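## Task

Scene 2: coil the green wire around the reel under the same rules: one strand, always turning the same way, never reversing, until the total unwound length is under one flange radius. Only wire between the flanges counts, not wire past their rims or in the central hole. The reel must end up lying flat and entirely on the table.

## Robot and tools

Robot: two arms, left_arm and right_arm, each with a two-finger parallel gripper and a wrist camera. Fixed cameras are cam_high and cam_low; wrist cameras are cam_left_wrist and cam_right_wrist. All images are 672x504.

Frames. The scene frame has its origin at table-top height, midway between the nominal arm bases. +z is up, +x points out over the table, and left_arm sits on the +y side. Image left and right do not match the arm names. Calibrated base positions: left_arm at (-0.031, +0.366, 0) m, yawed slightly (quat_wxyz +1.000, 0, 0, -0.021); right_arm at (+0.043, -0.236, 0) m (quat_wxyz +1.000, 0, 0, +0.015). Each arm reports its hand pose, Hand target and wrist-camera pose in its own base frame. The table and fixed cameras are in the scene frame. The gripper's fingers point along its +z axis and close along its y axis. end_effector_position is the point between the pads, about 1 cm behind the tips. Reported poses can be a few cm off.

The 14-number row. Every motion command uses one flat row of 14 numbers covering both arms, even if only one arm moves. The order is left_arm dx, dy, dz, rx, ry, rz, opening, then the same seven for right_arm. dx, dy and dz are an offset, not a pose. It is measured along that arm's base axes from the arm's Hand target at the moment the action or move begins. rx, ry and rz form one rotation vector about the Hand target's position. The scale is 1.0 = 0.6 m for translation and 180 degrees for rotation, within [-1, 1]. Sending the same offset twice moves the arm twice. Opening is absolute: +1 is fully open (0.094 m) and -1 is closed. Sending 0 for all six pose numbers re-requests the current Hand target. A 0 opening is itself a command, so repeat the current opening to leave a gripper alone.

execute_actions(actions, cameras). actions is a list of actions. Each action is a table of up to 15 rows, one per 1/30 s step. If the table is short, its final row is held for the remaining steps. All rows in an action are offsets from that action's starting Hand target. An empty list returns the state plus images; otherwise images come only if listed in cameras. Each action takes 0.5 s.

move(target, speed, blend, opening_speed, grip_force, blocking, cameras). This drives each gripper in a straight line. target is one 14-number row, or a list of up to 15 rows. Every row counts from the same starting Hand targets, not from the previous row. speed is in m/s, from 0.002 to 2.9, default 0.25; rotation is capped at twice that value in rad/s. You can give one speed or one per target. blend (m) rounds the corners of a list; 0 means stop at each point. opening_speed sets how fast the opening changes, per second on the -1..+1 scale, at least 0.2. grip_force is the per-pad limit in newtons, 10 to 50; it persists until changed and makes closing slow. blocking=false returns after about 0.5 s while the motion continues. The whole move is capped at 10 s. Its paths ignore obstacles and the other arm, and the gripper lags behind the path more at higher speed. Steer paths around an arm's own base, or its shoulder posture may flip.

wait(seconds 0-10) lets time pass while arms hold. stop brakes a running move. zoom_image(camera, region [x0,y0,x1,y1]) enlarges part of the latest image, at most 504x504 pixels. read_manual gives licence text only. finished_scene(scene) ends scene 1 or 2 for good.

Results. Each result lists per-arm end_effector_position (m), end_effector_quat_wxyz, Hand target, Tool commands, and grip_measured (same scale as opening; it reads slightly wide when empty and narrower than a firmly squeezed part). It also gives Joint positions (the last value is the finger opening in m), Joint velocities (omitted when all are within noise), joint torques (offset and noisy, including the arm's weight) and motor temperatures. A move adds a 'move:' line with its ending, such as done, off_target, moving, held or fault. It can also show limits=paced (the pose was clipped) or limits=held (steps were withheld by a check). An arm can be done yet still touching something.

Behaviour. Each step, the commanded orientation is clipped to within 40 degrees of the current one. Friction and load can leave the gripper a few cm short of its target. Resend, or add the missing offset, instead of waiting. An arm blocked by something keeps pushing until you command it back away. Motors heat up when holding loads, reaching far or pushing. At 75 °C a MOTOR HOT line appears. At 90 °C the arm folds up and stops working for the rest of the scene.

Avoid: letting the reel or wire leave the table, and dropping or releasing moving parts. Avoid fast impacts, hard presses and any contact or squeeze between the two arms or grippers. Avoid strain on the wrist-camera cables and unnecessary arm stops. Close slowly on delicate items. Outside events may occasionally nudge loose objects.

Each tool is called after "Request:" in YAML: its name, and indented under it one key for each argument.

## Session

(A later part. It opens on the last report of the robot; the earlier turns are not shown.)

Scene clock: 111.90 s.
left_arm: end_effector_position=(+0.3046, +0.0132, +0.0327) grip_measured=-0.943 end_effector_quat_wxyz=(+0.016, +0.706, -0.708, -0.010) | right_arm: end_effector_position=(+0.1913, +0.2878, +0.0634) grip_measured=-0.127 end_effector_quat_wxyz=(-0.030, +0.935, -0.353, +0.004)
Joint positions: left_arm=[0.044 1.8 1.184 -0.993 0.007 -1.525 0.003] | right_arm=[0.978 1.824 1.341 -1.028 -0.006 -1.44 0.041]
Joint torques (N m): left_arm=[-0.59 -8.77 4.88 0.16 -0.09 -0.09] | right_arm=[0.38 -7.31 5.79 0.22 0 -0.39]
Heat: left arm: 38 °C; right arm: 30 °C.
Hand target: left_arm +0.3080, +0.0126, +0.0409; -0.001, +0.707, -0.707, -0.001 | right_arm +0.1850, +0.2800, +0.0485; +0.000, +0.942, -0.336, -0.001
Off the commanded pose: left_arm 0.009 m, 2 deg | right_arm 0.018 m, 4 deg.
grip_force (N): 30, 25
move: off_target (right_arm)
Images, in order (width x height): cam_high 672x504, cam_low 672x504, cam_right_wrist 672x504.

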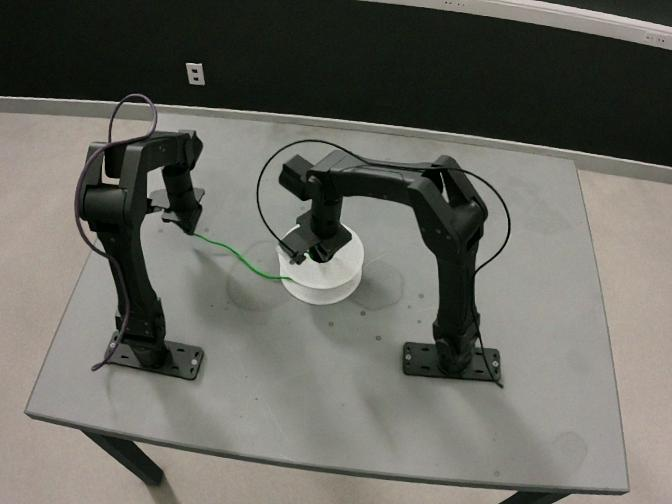

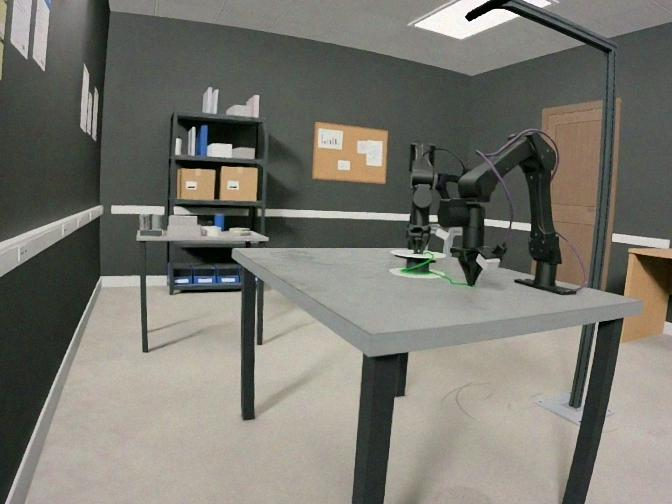

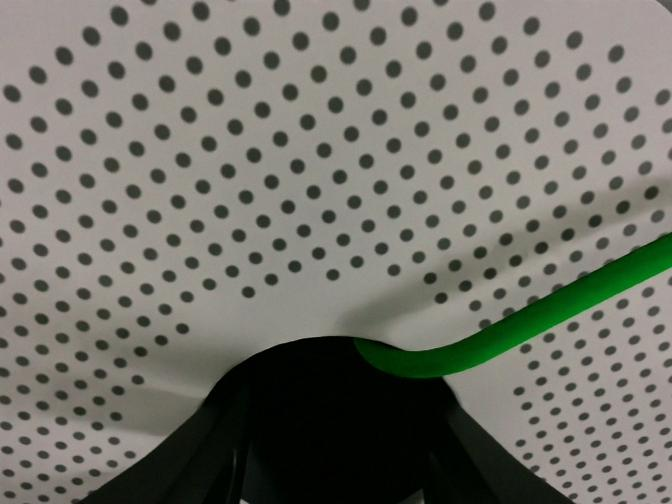

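Request:
move:
  target:
    - [0,0,0,0,0,0,-1,0,0,0,0,0,0,-0.95]
    - [0,0,0,0,0,0,-1,0,0,0,0,0,-0.35,-0.95]
    - [0,0,0,0,0,0,-1,0,0,0,0,0,-0.7,-0.95]
    - [0,0,0,0,0,0,-1,0,0,0,0,0,-1.0,-0.95]
    - [0,0,0,0,0,0,-1,0,0,0,0,0,-1.0,-0.12]
  speed: 0.6
  blend: [0,0.01,0.01,0,0]
  cameras: ["cam_right_wrist"]

Request:
move:
  target:
    - [-0.02,-0.05,-0.01,0,0,0,-1,0,0,0,0,0,0.35,-0.12]
    - [-0.05,-0.1,-0.015,0,0,0,-1,0,0,0,0,0,0.7,-0.12]
    - [-0.07,-0.15,-0.02,0,0,0,-1,0,0,0,0,0,1.0,-0.12]
  speed: 0.3
  blend: 0.01
  cameras: ["cam_high","cam_right_wrist","cam_low"]

Request:
zoom_image:
  camera: "cam_high"
  region: [120, 150, 400, 330]

Request:
zoom_image:
  camera: "cam_low"
  region: [370, 230, 520, 320]

Scene clock: 121.80 s.
left_arm: end_effector_position=(+0.3049, +0.0132, +0.0327) grip_measured=-0.943 end_effector_quat_wxyz=(+0.016, +0.706, -0.708, -0.010) | right_arm: end_effector_position=(+0.1904, +0.2864, +0.0629) grip_measured=-0.132 end_effector_quat_wxyz=(+0.003, +0.336, +0.941, +0.026)
Joint positions: left_arm=[0.044 1.8 1.184 -0.992 0.007 -1.525 0.003] | right_arm=[0.978 1.824 1.339 -1.033 -0.006 1.664 0.041]
Joint torques (N m): left_arm=[-0.58 -8.76 4.88 0.15 -0.1 -0.08] | right_arm=[0.54 -7.47 5.7 0.3 0.04 0.07]
Heat: left arm: 37 °C; right arm: 30 °C.
Hand target: left_arm +0.3080, +0.0126, +0.0409; -0.001, +0.707, -0.707, -0.001 | right_arm +0.1850, +0.2800, +0.0485; +0.001, +0.336, +0.942, +0.000
Off the commanded pose: left_arm 0.009 m, 2 deg | right_arm 0.017 m, 3 deg.
grip_force (N): 30, 25
move: off_target (right_arm); target 5's new opening was sent with right_arm's hand 0.011 m and 2 deg from that target
Images, in order (width x height): cam_right_wrist 672x504.

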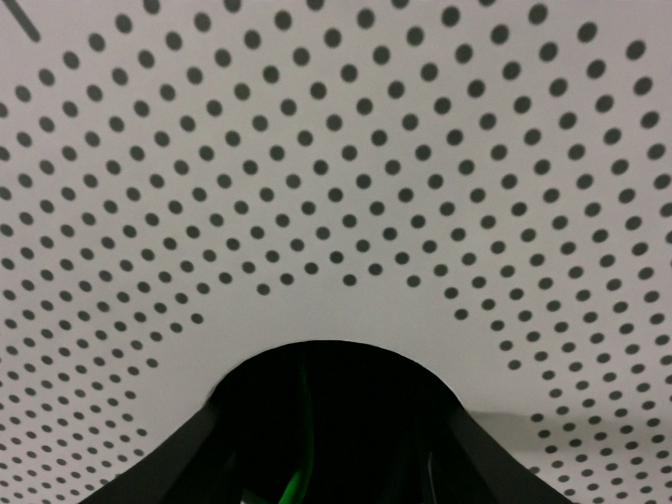

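Scene clock: 127.87 s.
left_arm: end_effector_position=(+0.2644, -0.0785, +0.0227) grip_measured=-0.943 end_effector_quat_wxyz=(+0.014, +0.706, -0.708, -0.008) | right_arm: end_effector_position=(+0.1930, +0.2906, +0.0637) grip_measured=-0.127 end_effector_quat_wxyz=(-0.036, +0.935, -0.353, +0.005)
Joint positions: left_arm=[-0.282 1.702 1.023 -0.919 0.016 -1.849 0.003] | right_arm=[0.978 1.824 1.341 -1.015 -0.007 -1.441 0.041]
Joint torques (N m): left_arm=[-0.53 -7.64 4.72 0.1 -0.21 -0.09] | right_arm=[0.34 -7.38 5.89 0.15 0.02 -0.36]
Heat: left arm: 37 °C; right arm: 30 °C.
Hand target: left_arm +0.2658, -0.0774, +0.0289; +0.000, +0.707, -0.707, -0.001 | right_arm +0.1850, +0.2801, +0.0485; +0.000, +0.942, -0.336, -0.001
Off the commanded pose: left_arm 0.006 m, 2 deg | right_arm 0.020 m, 5 deg.
grip_force (N): 30, 25
move: off_target (right_arm)
Images, in order (width x height): cam_high 672x504, cam_low 672x504, cam_right_wrist 672x504.

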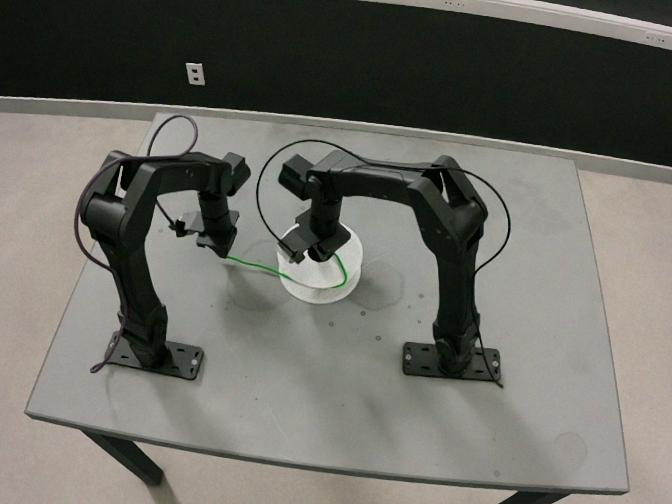

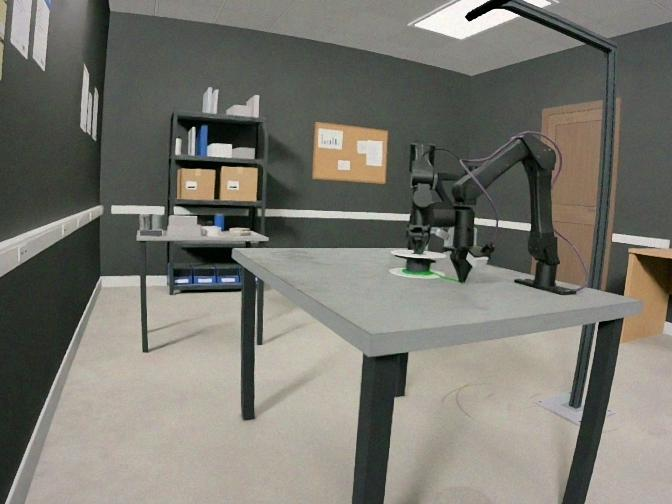

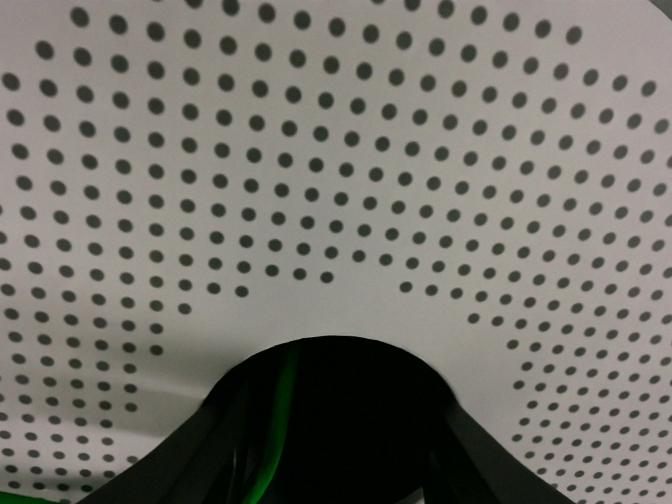

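Scaled by 1.800 from the camera's 672x504 image, which has a finer 960x720 frame.

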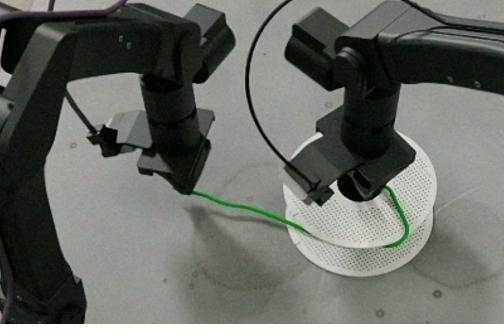

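Scaled by 3.360 from the camera's 672x504 image, which has a finer 960x720 frame.

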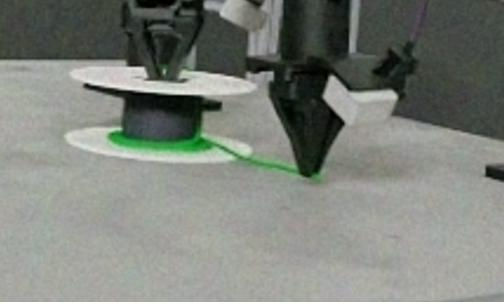

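Request:
move:
  target:
    - [0,0,0,0,0,0,-1,0,0,0,0,0,0,-0.95]
    - [0,0,0,0,0,0,-1,0,0,0,0,0,-0.35,-0.95]
    - [0,0,0,0,0,0,-1,0,0,0,0,0,-0.7,-0.95]
    - [0,0,0,0,0,0,-1,0,0,0,0,0,-1.05,-0.95]
    - [0,0,0,0,0,0,-1,0,0,0,0,0,-1.05,-0.12]
  speed: 0.6
  blend: [0,0.01,0.01,0,0]
  cameras: ["cam_right_wrist","cam_left_wrist"]

Request:
move:
  target:
    - [-0.01,-0.045,-0.0,0,0,0,-1,0,0,0,0,0,0.27,-0.12]
    - [-0.01,-0.1,-0.0,0,0,0,-1,0,0,0,0,0,0.54,-0.12]
  speed: 0.3
  blend: 0.01
  cameras: ["cam_high","cam_right_wrist","cam_low"]

Request:
zoom_image:
  camera: "cam_high"
  region: [120, 150, 400, 330]

Request:
zoom_image:
  camera: "cam_low"
  region: [370, 230, 520, 320]

every number of target 4 of 5 must lie in its column's range; nothing of the call was run
Scene clock: 131.00 s.
left_arm: end_effector_position=(+0.2644, -0.0785, +0.0227) grip_measured=-0.943 end_effector_quat_wxyz=(+0.014, +0.706, -0.708, -0.008) | right_arm: end_effector_position=(+0.1930, +0.2906, +0.0637) grip_measured=-0.127 end_effector_quat_wxyz=(-0.036, +0.935, -0.353, +0.005)
Joint positions: left_arm=[-0.282 1.702 1.023 -0.919 0.016 -1.849 0.003] | right_arm=[0.978 1.824 1.341 -1.015 -0.007 -1.442 0.041]
Joint torques (N m): left_arm=[-0.51 -7.62 4.71 0.11 -0.2 -0.09] | right_arm=[0.34 -7.25 5.82 0.12 0.03 -0.36]
Heat: left arm: 37 °C; right arm: 30 °C.
Hand target: left_arm +0.2658, -0.0774, +0.0289; -0.001, +0.707, -0.707, -0.001 | right_arm +0.1850, +0.2801, +0.0485; +0.000, +0.942, -0.336, -0.001
Tool commands: left_gripper/opening=-1.0 right_gripper/opening=-0.12
Off the commanded pose: left_arm 0.006 m, 2 deg | right_arm 0.020 m, 5 deg.
grip_force (N): 30, 25

not run: a call was refused earlier in this reply.

Scaled by 1.800 from the camera's 672x504 image, which has a finer 960x720 frame.
This view is cut from an older image: the scene may have changed since it was taken.

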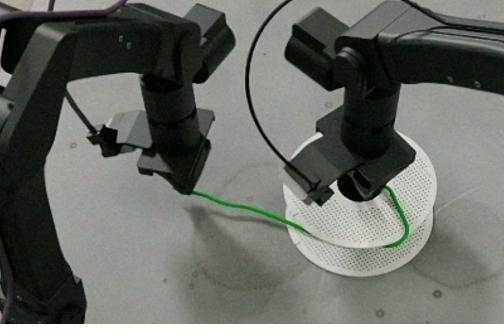

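Scaled by 3.360 from the camera's 672x504 image, which has a finer 960x720 frame.
This view is cut from an older image: the scene may have changed since it was taken.

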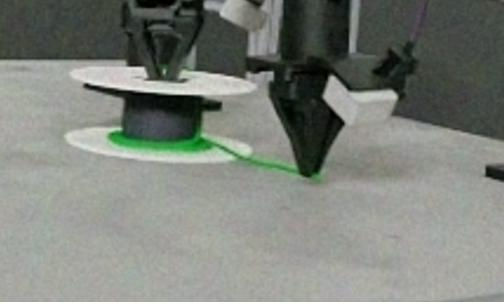

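Request:
move:
  target:
    - [0,0,0,0,0,0,-1,0,0,0,0,0,0,-0.95]
    - [0,0,0,0,0,0,-1,0,0,0,0,0,-0.35,-0.95]
    - [0,0,0,0,0,0,-1,0,0,0,0,0,-0.7,-0.95]
    - [0,0,0,0,0,0,-1,0,0,0,0,0,-1.0,-0.95]
    - [0,0,0,0,0,0,-1,0,0,0,0,0,-1.0,-0.12]
  speed: 0.6
  blend: [0,0.01,0.01,0,0]
  cameras: ["cam_right_wrist","cam_left_wrist"]

Request:
move:
  target:
    - [-0.01,-0.045,-0.0,0,0,0,-1,0,0,0,0,0,0.27,-0.12]
    - [-0.01,-0.09,-0.0,0,0,0,-1,0,0,0,0,0,0.5,-0.12]
  speed: 0.3
  blend: 0.01
  cameras: ["cam_high","cam_right_wrist","cam_low"]

Request:
zoom_image:
  camera: "cam_high"
  region: [120, 150, 400, 330]

Request:
zoom_image:
  camera: "cam_low"
  region: [370, 230, 520, 320]

Scene clock: 139.80 s.
left_arm: end_effector_position=(+0.2644, -0.0785, +0.0227) grip_measured=-0.943 end_effector_quat_wxyz=(+0.014, +0.706, -0.708, -0.008) | right_arm: end_effector_position=(+0.1915, +0.2883, +0.0601) grip_measured=-0.166 end_effector_quat_wxyz=(+0.004, +0.338, +0.941, +0.028)
Joint positions: left_arm=[-0.282 1.702 1.023 -0.919 0.016 -1.849 0.003] | right_arm=[0.978 1.832 1.338 -1.02 -0.007 1.667 0.039]
Joint torques (N m): left_arm=[-0.5 -7.62 4.72 0.1 -0.2 -0.09] | right_arm=[0.55 -7.97 6.04 0.16 0.05 0.03]
Motor temperatures (°C): left_arm=[27 37 30 24 23 24 25] | right_arm=[22 30 25 28 22 24 22]
Heat: left arm: 37 °C; right arm: 30 °C.
Hand target: left_arm +0.2658, -0.0774, +0.0289; +0.000, +0.707, -0.707, -0.001 | right_arm +0.1850, +0.2800, +0.0485; +0.000, +0.336, +0.942, +0.000
Off the commanded pose: left_arm 0.006 m, 2 deg | right_arm 0.016 m, 3 deg.
grip_force (N): 30, 25
move: off_target (right_arm); target 5's new opening was sent with right_arm's hand 0.012 m and 3 deg from that target
Images, in order (width x height): cam_left_wrist 672x504, cam_right_wrist 672x504.

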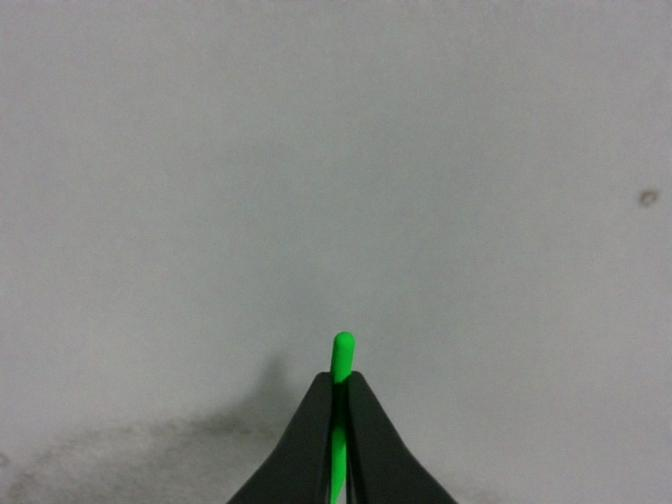

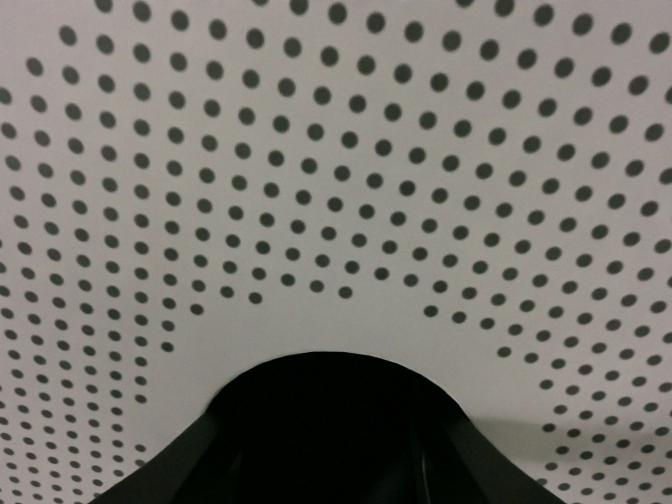

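Scene clock: 143.27 s.
left_arm: end_effector_position=(+0.2535, -0.1297, +0.0261) grip_measured=-0.943 end_effector_quat_wxyz=(+0.009, +0.706, -0.708, -0.002) | right_arm: end_effector_position=(+0.1877, +0.2942, +0.0606) grip_measured=-0.165 end_effector_quat_wxyz=(+0.017, -0.413, +0.910, +0.036)
Joint positions: left_arm=[-0.466 1.713 1.051 -0.919 0.016 -2.034 0.003] | right_arm=[0.978 1.831 1.338 -1.01 -0.042 0.128 0.039]
Joint torques (N m): left_arm=[-0.54 -4.83 7.71 0.06 -0.21 -0.1] | right_arm=[0.46 -8.1 6.04 0.1 0.38 -0.33]
Heat: left arm: 36 °C; right arm: 30 °C.
Hand target: left_arm +0.2598, -0.1315, +0.0290; -0.001, +0.707, -0.707, -0.001 | right_arm +0.1850, +0.2800, +0.0484; +0.000, -0.428, +0.904, +0.000
Off the commanded pose: left_arm 0.007 m, 1 deg | right_arm 0.019 m, 5 deg.
grip_force (N): 30, 25
move: off_target (right_arm)
Images, in order (width x height): cam_high 672x504, cam_low 672x504, cam_right_wrist 672x504.

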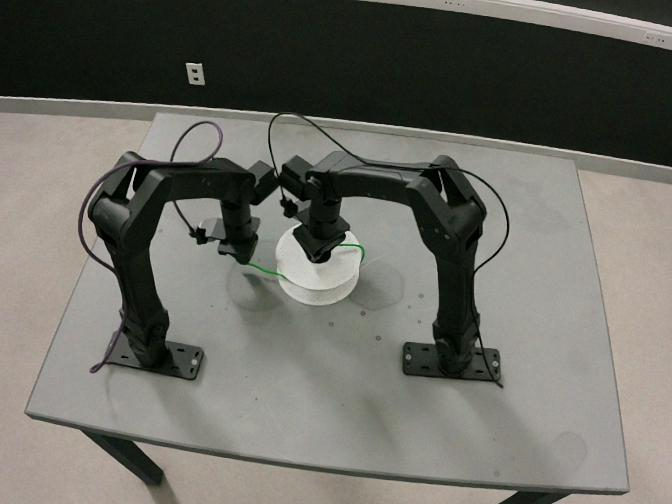

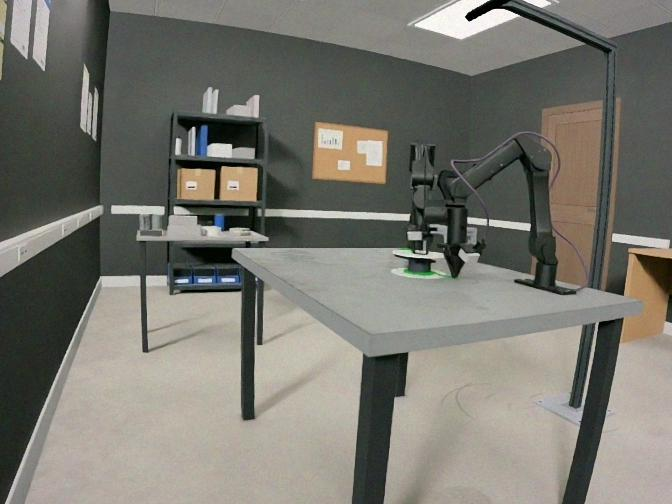

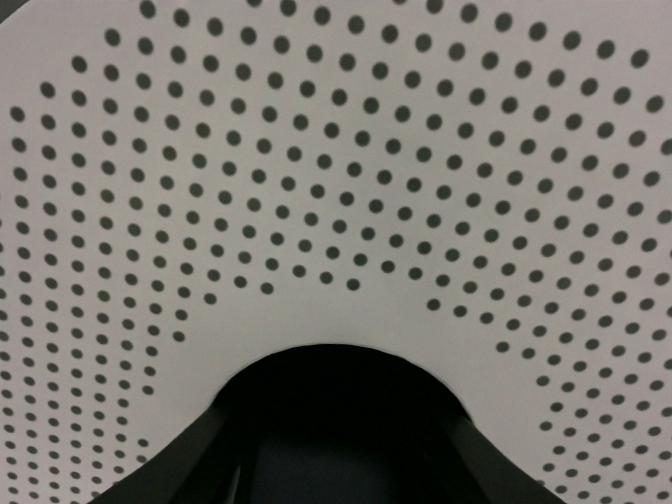

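Scaled by 1.800 from the camera's 672x504 image, which has a finer 960x720 frame.

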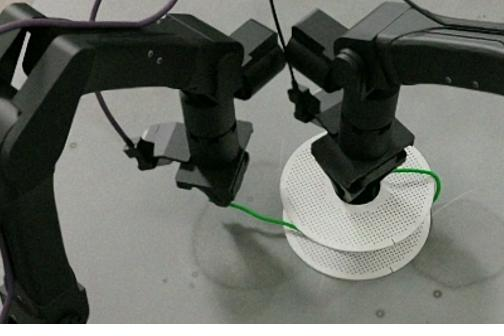

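Scaled by 3.360 from the camera's 672x504 image, which has a finer 960x720 frame.

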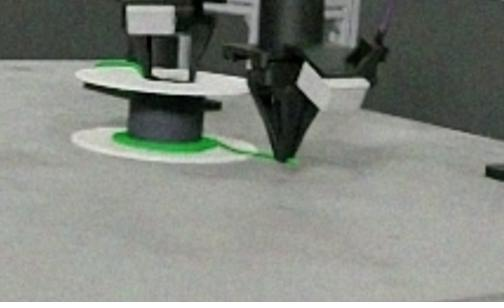

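Request:
move:
  target:
    - [0.0,0.01,-0.02,0,0,0,-1,0,0,0,0,0,0,-0.12]
    - [0,0.01,-0.02,0,0,0,-0.7,0,0,0,0,0,0,-0.12]
    - [0,0.02,0.1,0,0,0,-0.7,0,0,0,0,0,0,-0.12]
  speed: 0.1
  opening_speed: 0.3
  cameras: ["cam_high"]

Request:
zoom_image:
  camera: "cam_high"
  region: [120, 150, 400, 330]

Scene clock: 149.27 s.
left_arm: end_effector_position=(+0.2548, -0.1226, +0.0764) grip_measured=-0.702 end_effector_quat_wxyz=(+0.011, +0.706, -0.708, -0.012) | right_arm: end_effector_position=(+0.1877, +0.2942, +0.0606) grip_measured=-0.165 end_effector_quat_wxyz=(+0.017, -0.413, +0.910, +0.036)
Joint positions: left_arm=[-0.444 1.663 1.204 -1.142 0.012 -2.012 0.014] | right_arm=[0.978 1.831 1.338 -1.01 -0.042 0.128 0.039]
Joint torques (N m): left_arm=[0.72 -7.21 7.9 -0.12 -0.16 0.06] | right_arm=[0.39 -8.09 6 0.07 0.36 -0.34]
Heat: left arm: 36 °C; right arm: 30 °C.
Hand target: left_arm +0.2598, -0.1195, +0.0889; -0.001, +0.707, -0.707, -0.001 | right_arm +0.1850, +0.2800, +0.0484; +0.000, -0.428, +0.904, +0.000
Off the commanded pose: left_arm 0.014 m, 2 deg | right_arm 0.019 m, 5 deg.
grip_force (N): 30, 25
move: off_target (left_arm, right_arm)
Images, in order (width x height): cam_high 672x504.

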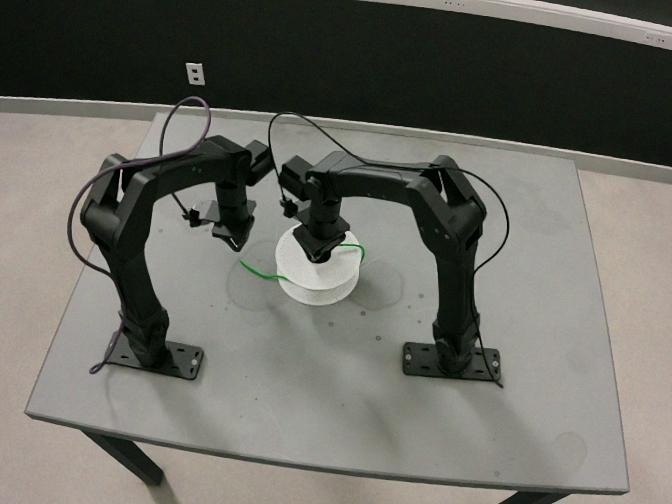

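Scaled by 1.800 from the camera's 672x504 image, which has a finer 960x720 frame.

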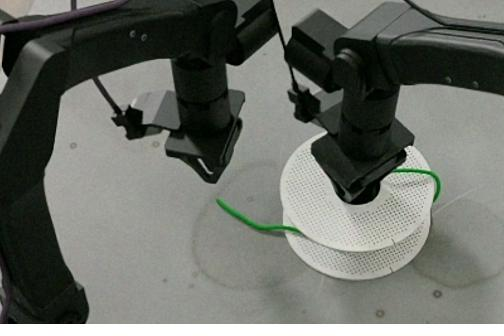

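Request:
move:
  target:
    - [0.067,0.25,0.1,0,0,-0.5,-0.6,0,0,0,0,0,0,-0.12]
  speed: 0.3
  cameras: []

Request:
move:
  target:
    - [0,-0.02,0,-0.12,-0.08,-0.3,-0.6,0,0,0,0,0,0,-0.12]
    - [0,-0.142,-0.133,-0.243,-0.159,-0.6,-0.6,0,0,0,0,0,0,-0.12]
  speed: 0.3
  cameras: ["cam_left_wrist","cam_high"]

Scene clock: 157.57 s.
left_arm: end_effector_position=(+0.2957, +0.0281, +0.1444) grip_measured=-0.602 end_effector_quat_wxyz=(-0.004, -0.001, +1.000, -0.001) | right_arm: end_effector_position=(+0.1877, +0.2942, +0.0606) grip_measured=-0.165 end_effector_quat_wxyz=(+0.017, -0.413, +0.910, +0.036)
Joint positions: left_arm=[0.092 1.674 1.488 -1.392 0.001 0.09 0.019] | right_arm=[0.978 1.831 1.338 -1.01 -0.042 0.128 0.039]
Joint torques (N m): left_arm=[0.57 -4.98 8.47 0.03 -0.02 0.08] | right_arm=[0.38 -8.13 5.91 0.06 0.36 -0.38]
Heat: left arm: 36 °C; right arm: 30 °C.
Hand target: left_arm +0.3000, +0.0306, +0.1489; +0.001, +0.000, +1.000, +0.000 | right_arm +0.1850, +0.2800, +0.0484; +0.000, -0.428, +0.904, +0.000
Off the commanded pose: left_arm 0.007 m, 1 deg | right_arm 0.019 m, 5 deg.
grip_force (N): 30, 25
move: off_target (right_arm)
No camera images: "cameras" was empty.

Scene clock: 162.37 s.
left_arm: end_effector_position=(+0.3009, -0.0525, +0.0726) grip_measured=-0.602 end_effector_quat_wxyz=(+0.171, +0.750, +0.580, -0.270) | right_arm: end_effector_position=(+0.1877, +0.2942, +0.0606) grip_measured=-0.165 end_effector_quat_wxyz=(+0.017, -0.413, +0.910, +0.036)
Joint positions: left_arm=[0.144 1.983 1.428 -1.36 0.562 2.068 0.019] | right_arm=[0.978 1.831 1.338 -1.01 -0.042 0.128 0.039]
Joint torques (N m): left_arm=[-0.29 -6.56 4.46 -0.4 0.4 0.09] | right_arm=[0.42 -8.13 5.94 0.09 0.35 -0.35]
Heat: left arm: 35 °C; right arm: 30 °C.
Hand target: left_arm +0.3000, -0.0547, +0.0692; +0.207, +0.779, +0.500, -0.316 | right_arm +0.1850, +0.2800, +0.0484; +0.000, -0.428, +0.904, +0.000
Off the commanded pose: left_arm 0.004 m, 12 deg | right_arm 0.019 m, 5 deg.
joint sent to its limit (left arm) — joint 6 (wrist roll), upper limit. The joint targets are off in orientation, not in position.
grip_force (N): 30, 25
move: off_target (left_arm, right_arm)
Images, in order (width x height): cam_high 672x504, cam_left_wrist 672x504.

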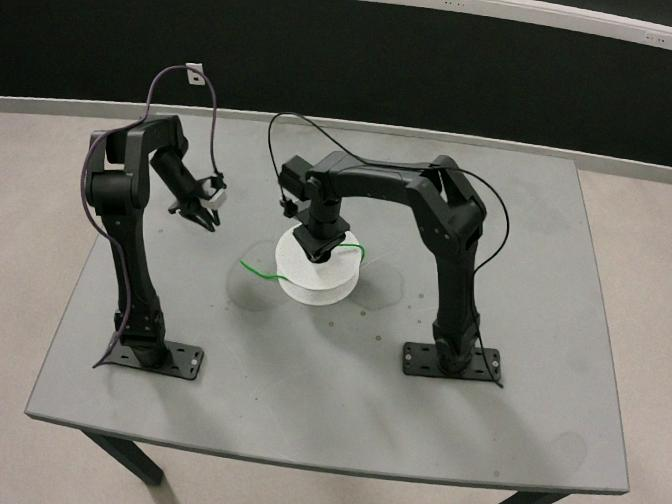

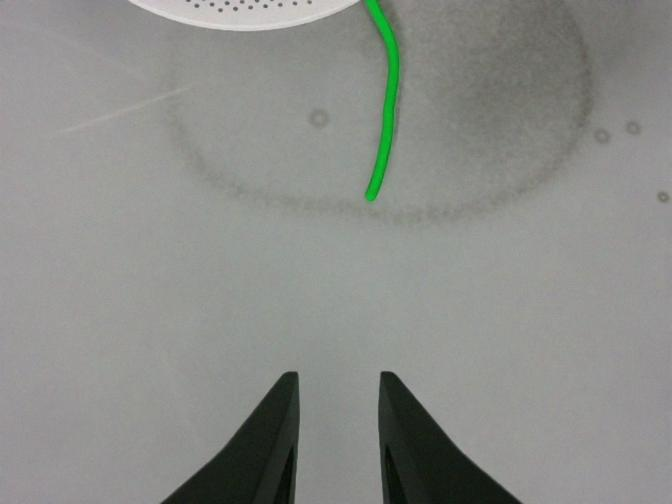

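Request:
move:
  target:
    - [-0.05,-0.085,-0.108,0,0,0,-0.6,0,0,0,0,0,0,-0.12]
    - [-0.072,-0.127,-0.11,0,0,0,-0.6,0,0,0,0,0,0,-0.12]
  speed: 0.1
  blend: [0.01,0]
  cameras: ["cam_left_wrist"]

Scene clock: 167.10 s.
left_arm: end_effector_position=(+0.2557, -0.1313, +0.0138) grip_measured=-0.602 end_effector_quat_wxyz=(+0.211, +0.769, +0.507, -0.329) | right_arm: end_effector_position=(+0.1877, +0.2942, +0.0606) grip_measured=-0.165 end_effector_quat_wxyz=(+0.017, -0.413, +0.910, +0.036)
Joint positions: left_arm=[-0.044 2.012 1.122 -1.041 0.734 2.072 0.019] | right_arm=[0.978 1.831 1.338 -1.01 -0.042 0.128 0.039]
Joint torques (N m): left_arm=[-0.75 -5.94 3 -0.01 0.13 0.04] | right_arm=[0.44 -8.08 5.97 0.09 0.39 -0.34]
Heat: left arm: 35 °C; right arm: 30 °C.
Hand target: left_arm +0.2568, -0.1308, +0.0032; +0.207, +0.779, +0.500, -0.316 | right_arm +0.1850, +0.2800, +0.0484; +0.000, -0.428, +0.904, +0.000
Off the commanded pose: left_arm 0.011 m, 2 deg | right_arm 0.019 m, 5 deg.
grip_force (N): 30, 25
move: off_target (left_arm, right_arm)
Images, in order (width x height): cam_left_wrist 672x504.

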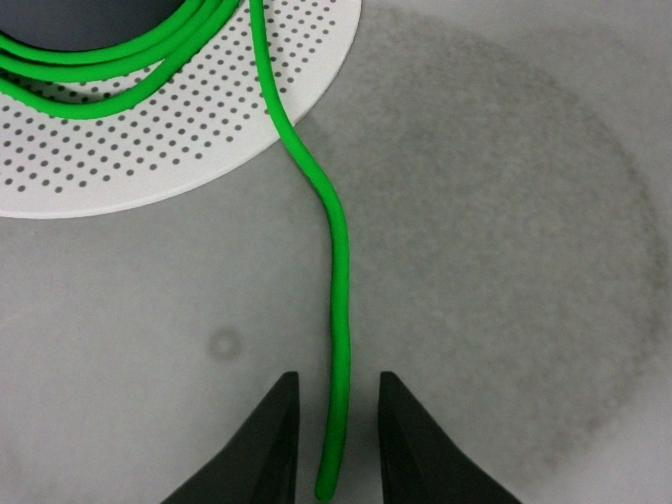

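Request:
move:
  target:
    - [0,0,0,0,0,0,-1,0,0,0,0,0,0,-0.95]
    - [0,0,0.01,0,0,0,-1,0,0,0,0,0,-0.3,-0.95]
    - [0,0,0.02,0,0,0,-1,0,0,-0.005,0,0,-0.58,-0.95]
    - [0,0,0.02,0,0,0,-1,0,0,-0.005,0,0,-0.58,-0.12]
  speed: 0.6
  blend: [0,0.01,0,0]
  cameras: ["cam_right_wrist","cam_left_wrist"]

Scene clock: 174.00 s.
left_arm: end_effector_position=(+0.2585, -0.1326, +0.0139) grip_measured=-0.957 end_effector_quat_wxyz=(+0.219, +0.769, +0.505, -0.326) | right_arm: end_effector_position=(+0.1881, +0.2874, +0.0625) grip_measured=-0.133 end_effector_quat_wxyz=(-0.004, +0.451, +0.892, +0.028)
Joint positions: left_arm=[-0.044 2.012 1.122 -1.028 0.744 2.072 0.002] | right_arm=[0.98 1.821 1.334 -1.03 -0.015 1.916 0.041]
Joint torques (N m): left_arm=[-0.72 -7.99 4.36 -0.54 0.04 0.03] | right_arm=[0.29 -7.08 5.45 0.34 0.14 0.06]
Heat: left arm: 34 °C; right arm: 29 °C.
Hand target: left_arm +0.2568, -0.1308, +0.0152; +0.207, +0.779, +0.500, -0.316 | right_arm +0.1849, +0.2801, +0.0456; +0.000, +0.452, +0.892, +0.000
Off the commanded pose: left_arm 0.003 m, 2 deg | right_arm 0.019 m, 3 deg.
grip_force (N): 30, 25
move: off_target (right_arm); target 4's new opening was sent with right_arm's hand 0.012 m and 2 deg from that target
Images, in order (width x height): cam_left_wrist 672x504, cam_right_wrist 672x504.

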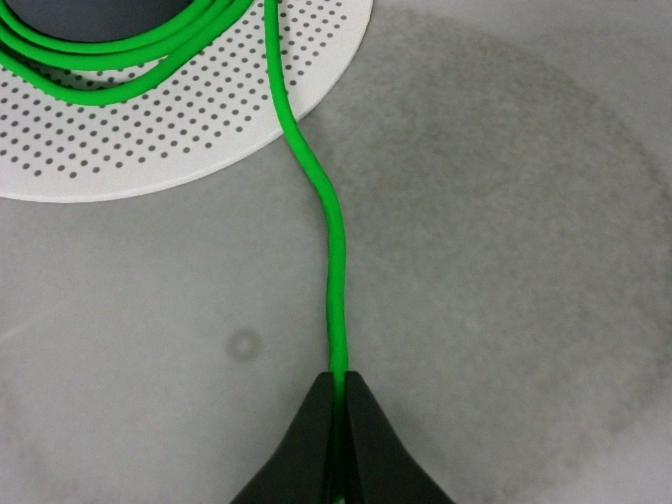

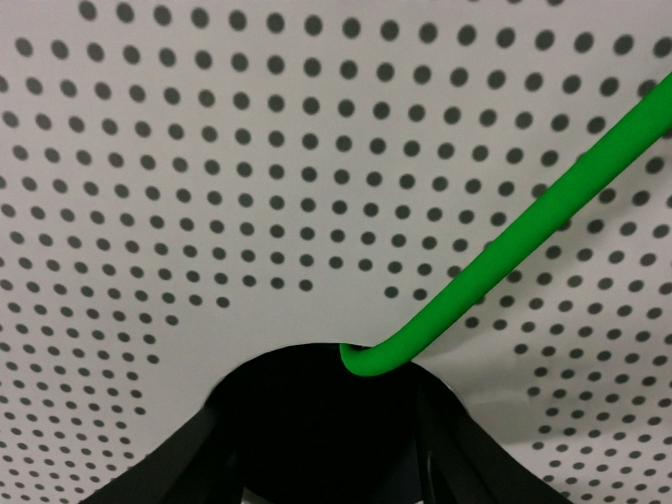

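Request:
move:
  target:
    - [0,-0.033,0,0,0,0,-1,0,0,0,0,0,0.17,-0.12]
    - [-0.005,-0.067,0,0,0,0,-1,0,0,0,0,0,0.34,-0.12]
  speed: 0.15
  blend: [0.01,0]
  cameras: ["cam_right_wrist","cam_left_wrist","cam_high"]

Request:
zoom_image:
  camera: "cam_high"
  region: [120, 150, 400, 330]

Scene clock: 179.17 s.
left_arm: end_effector_position=(+0.2509, -0.1688, +0.0146) grip_measured=-0.958 end_effector_quat_wxyz=(+0.199, +0.770, +0.507, -0.332) | right_arm: end_effector_position=(+0.1879, +0.2882, +0.0628) grip_measured=-0.130 end_effector_quat_wxyz=(+0.009, -0.045, +0.999, +0.028)
Joint positions: left_arm=[-0.173 1.993 1.111 -0.959 0.758 1.912 0.002] | right_arm=[0.98 1.821 1.335 -1.028 -0.018 0.89 0.041]
Joint torques (N m): left_arm=[-0.88 -8.27 3.36 0.02 0.3 -0.04] | right_arm=[0.28 -7.08 5.44 0.35 0.16 -0.44]
Heat: left arm: 35 °C; right arm: 29 °C.
Hand target: left_arm +0.2538, -0.1711, +0.0152; +0.207, +0.779, +0.500, -0.316 | right_arm +0.1849, +0.2800, +0.0455; +0.000, -0.065, +0.998, +0.000
Off the commanded pose: left_arm 0.004 m, 2 deg | right_arm 0.019 m, 4 deg.
grip_force (N): 30, 25
move: off_target (right_arm)
Images, in order (width x height): cam_high 672x504, cam_left_wrist 672x504, cam_right_wrist 672x504.

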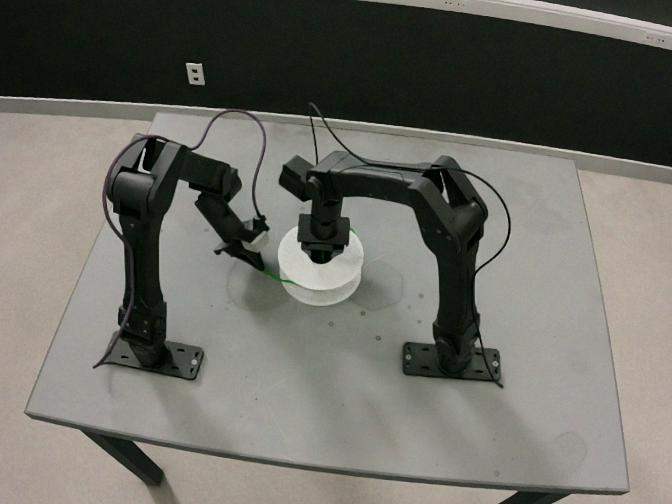

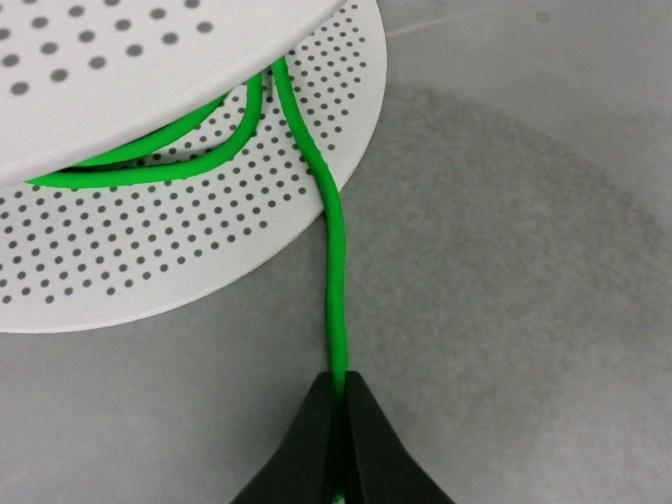

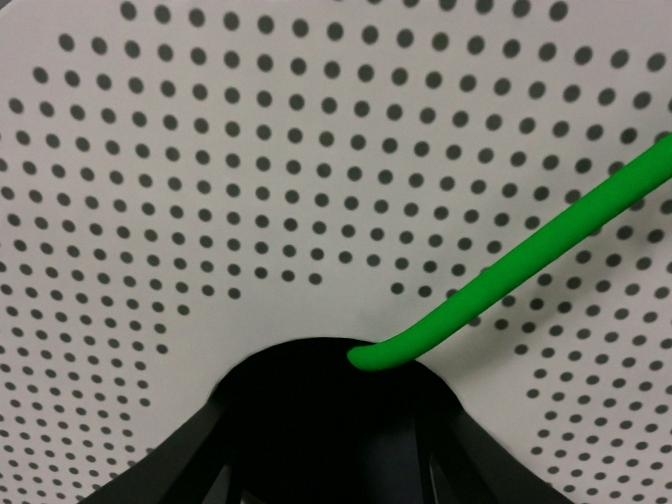

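Scaled by 1.800 from the camera's 672x504 image, which has a finer 960x720 frame.

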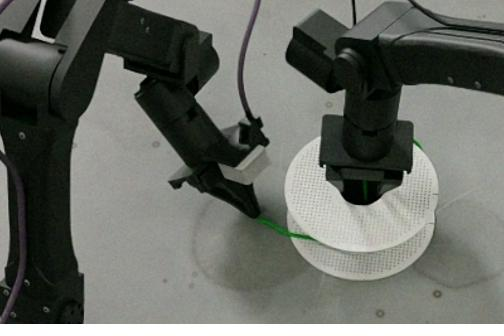

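Request:
move:
  target:
    - [0,0,0,0,0,0,-1,0,0,0,0,0,0,-0.95]
    - [0,0,0,0,0,0,-1,0,0,0,0,0,-0.35,-0.95]
    - [0,0,0,0,0,0,-1,0,0,0,0,0,-0.35,-0.12]
  speed: 0.6
  cameras: ["cam_right_wrist"]

Request:
move:
  target:
    - [-0.005,-0.025,0.005,0,0,0,-1,0,0,0,0,0,0.17,-0.12]
    - [-0.01,-0.05,0.01,0,0,0,-1,0,0,0,0,0,0.3,-0.12]
  speed: 0.15
  blend: [0.01,0]
  cameras: ["cam_right_wrist","cam_left_wrist","cam_high","cam_low"]

Request:
zoom_image:
  camera: "cam_high"
  region: [120, 150, 400, 330]

Request:
zoom_image:
  camera: "cam_low"
  region: [370, 230, 520, 320]

Scene clock: 186.70 s.
left_arm: end_effector_position=(+0.2510, -0.1688, +0.0146) grip_measured=-0.958 end_effector_quat_wxyz=(+0.200, +0.770, +0.507, -0.332) | right_arm: end_effector_position=(+0.1895, +0.2893, +0.0634) grip_measured=-0.129 end_effector_quat_wxyz=(-0.004, +0.462, +0.886, +0.032)
Joint positions: left_arm=[-0.173 1.993 1.111 -0.959 0.758 1.912 0.002] | right_arm=[0.98 1.822 1.338 -1.025 -0.015 1.943 0.041]
Joint torques (N m): left_arm=[-0.88 -8.27 3.34 0.02 0.29 -0.04] | right_arm=[0.32 -7.04 5.2 0.32 0.12 0.12]
Heat: left arm: 35 °C; right arm: 30 °C.
Hand target: left_arm +0.2538, -0.1711, +0.0152; +0.207, +0.779, +0.500, -0.316 | right_arm +0.1849, +0.2801, +0.0456; +0.000, +0.465, +0.885, +0.000
Off the commanded pose: left_arm 0.004 m, 2 deg | right_arm 0.021 m, 4 deg.
grip_force (N): 30, 25
move: off_target (right_arm); target 3's new opening was sent with right_arm's hand 0.012 m and 3 deg from that target
Images, in order (width x height): cam_right_wrist 672x504.

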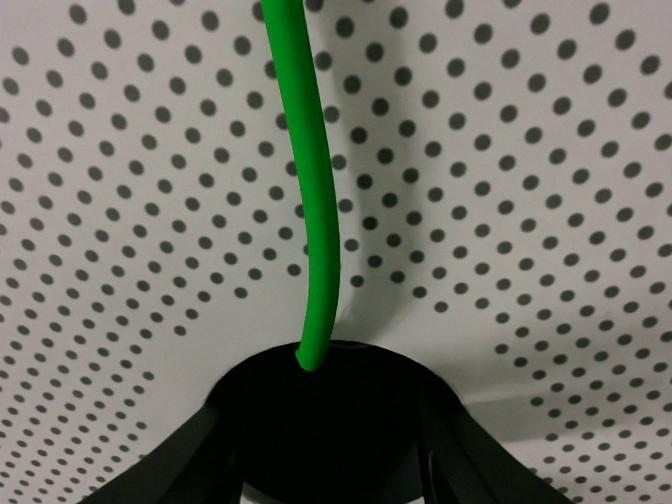

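Scene clock: 190.50 s.
left_arm: end_effector_position=(+0.2458, -0.1973, +0.0154) grip_measured=-0.958 end_effector_quat_wxyz=(+0.194, +0.774, +0.507, -0.326) | right_arm: end_effector_position=(+0.1897, +0.2896, +0.0634) grip_measured=-0.128 end_effector_quat_wxyz=(+0.011, +0.032, +0.999, +0.031)
Joint positions: left_arm=[-0.274 1.967 1.093 -0.872 0.762 1.779 0.002] | right_arm=[0.98 1.822 1.338 -1.023 -0.015 1.045 0.041]
Joint torques (N m): left_arm=[-0.7 -8.77 3.77 0.04 0.47 -0.06] | right_arm=[0.2 -7.09 5.27 0.31 0.11 -0.42]
Heat: left arm: 35 °C; right arm: 30 °C.
Hand target: left_arm +0.2479, -0.2010, +0.0212; +0.207, +0.779, +0.500, -0.316 | right_arm +0.1849, +0.2801, +0.0456; +0.000, +0.013, +1.000, +0.000
Off the commanded pose: left_arm 0.007 m, 2 deg | right_arm 0.021 m, 4 deg.
grip_force (N): 30, 25
move: off_target (right_arm)

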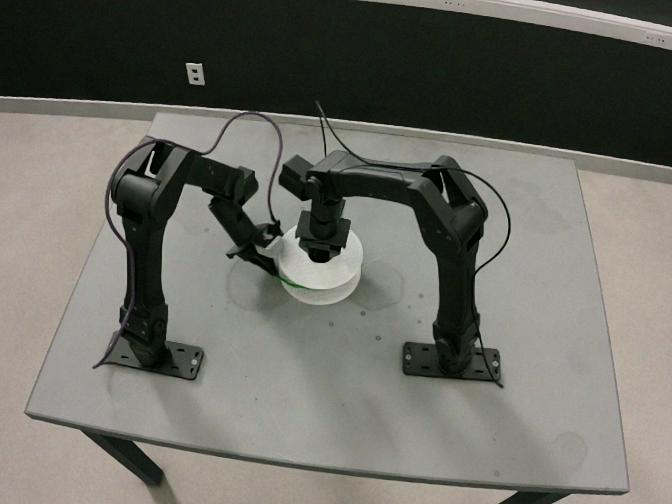

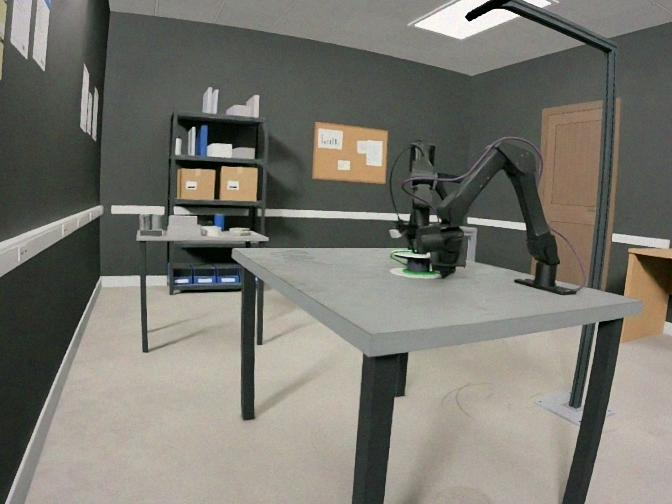

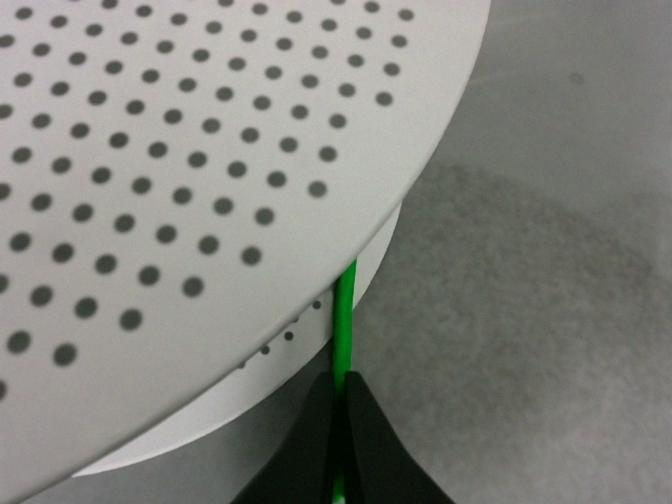

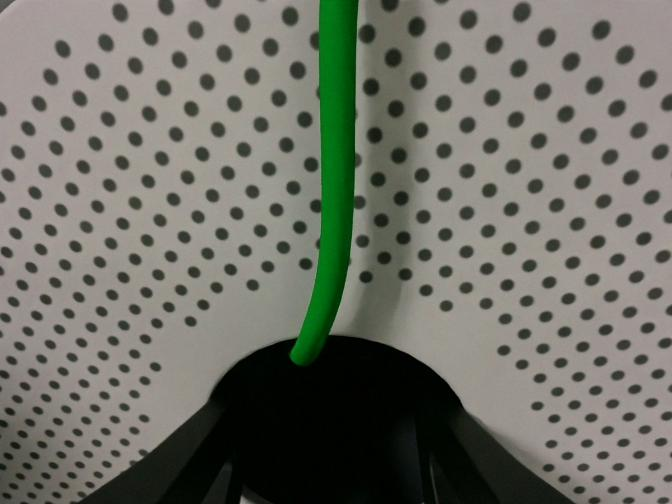

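Scaled by 1.800 from the camera's 672x504 image, which has a finer 960x720 frame.

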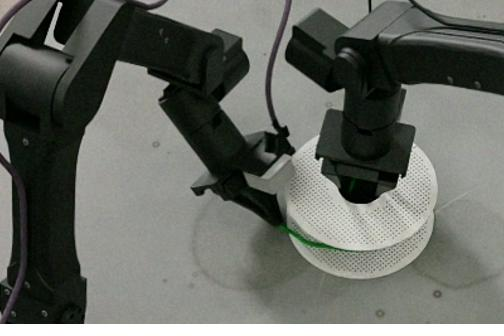

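Scaled by 3.360 from the camera's 672x504 image, which has a finer 960x720 frame.

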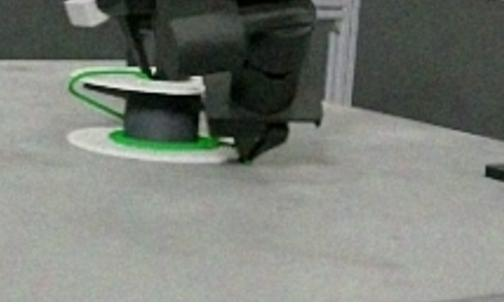

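Request:
move:
  target:
    - [0.003,0.005,-0.005,0,0,0,-1,0,0,0,0,0,0,-0.12]
    - [0.003,0.005,-0.005,0,0,0,-0.75,0,0,0,0,0,0,-0.12]
    - [0.06,0.12,0.02,0,0,0,-0.75,0,0,0,0,0,0,-0.12]
    - [0.08,0.2,0.1,0,0,0,-0.75,0,0,0,0,0,0,-0.12]
  speed: [0.05,0.05,0.08,0.15]
  cameras: ["cam_left_wrist","cam_high","cam_right_wrist"]

Request:
zoom_image:
  camera: "cam_high"
  region: [200, 170, 400, 320]

Scene clock: 195.97 s.
left_arm: end_effector_position=(+0.2910, -0.0808, +0.0683) grip_measured=-0.752 end_effector_quat_wxyz=(+0.174, +0.757, +0.556, -0.298) | right_arm: end_effector_position=(+0.1898, +0.2897, +0.0634) grip_measured=-0.128 end_effector_quat_wxyz=(+0.011, +0.032, +0.999, +0.031)
Joint positions: left_arm=[0.075 1.993 1.395 -1.349 0.61 2.068 0.012] | right_arm=[0.98 1.822 1.338 -1.023 -0.015 1.045 0.041]
Joint torques (N m): left_arm=[0.13 -9.06 7.16 -0.73 0.43 0.11] | right_arm=[0.21 -7.15 5.23 0.29 0.1 -0.39]
Heat: left arm: 35 °C; right arm: 30 °C.
Hand target: left_arm +0.2959, -0.0810, +0.0812; +0.207, +0.779, +0.500, -0.316 | right_arm +0.1850, +0.2801, +0.0456; +0.000, +0.013, +1.000, +0.000
Off the commanded pose: left_arm 0.014 m, 8 deg | right_arm 0.021 m, 4 deg.
joint sent to its limit (left arm) — joint 6 (wrist roll), upper limit. The joint targets are off in orientation, not in position.
grip_force (N): 30, 25
move: off_target (left_arm, right_arm)
Images, in order (width x height): cam_high 672x504, cam_left_wrist 672x504, cam_right_wrist 672x504.

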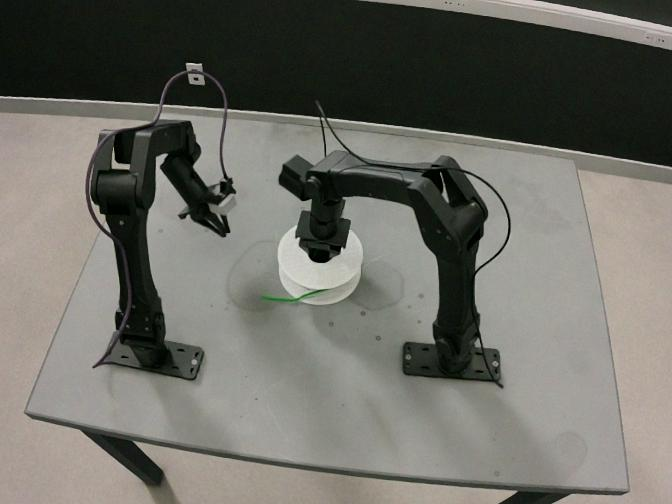

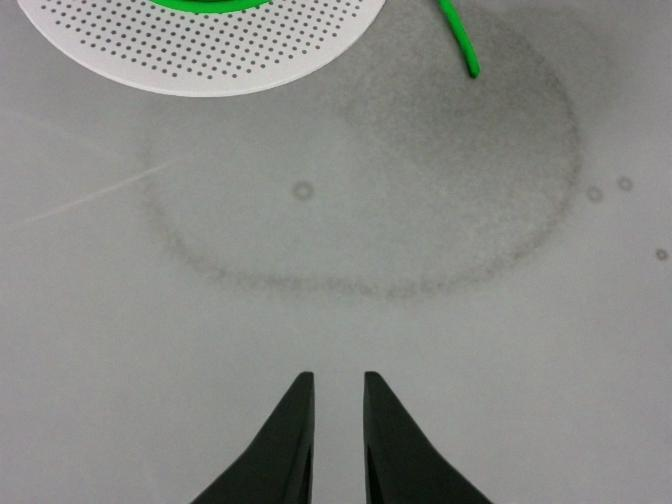

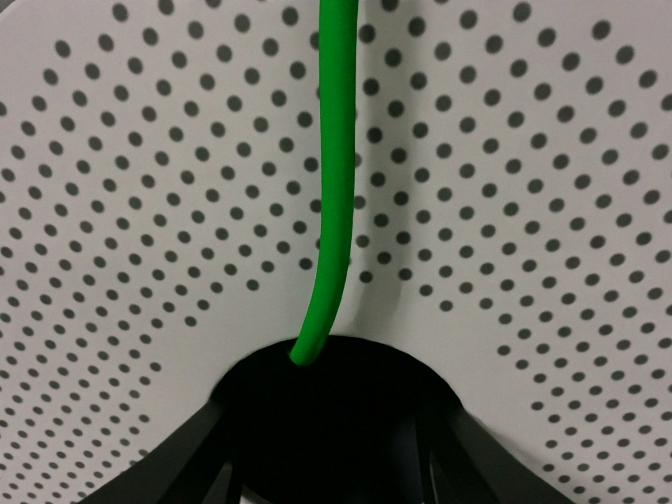

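Scaled by 2.520 from the camera's 672x504 image, which has a finer 960x720 frame.

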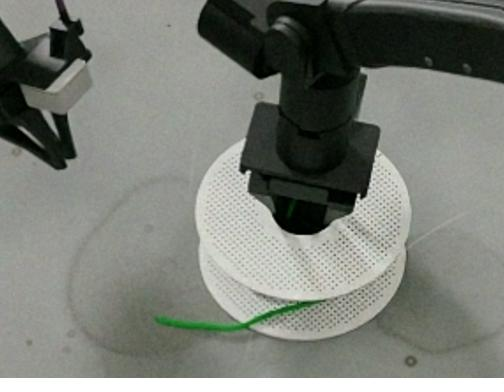

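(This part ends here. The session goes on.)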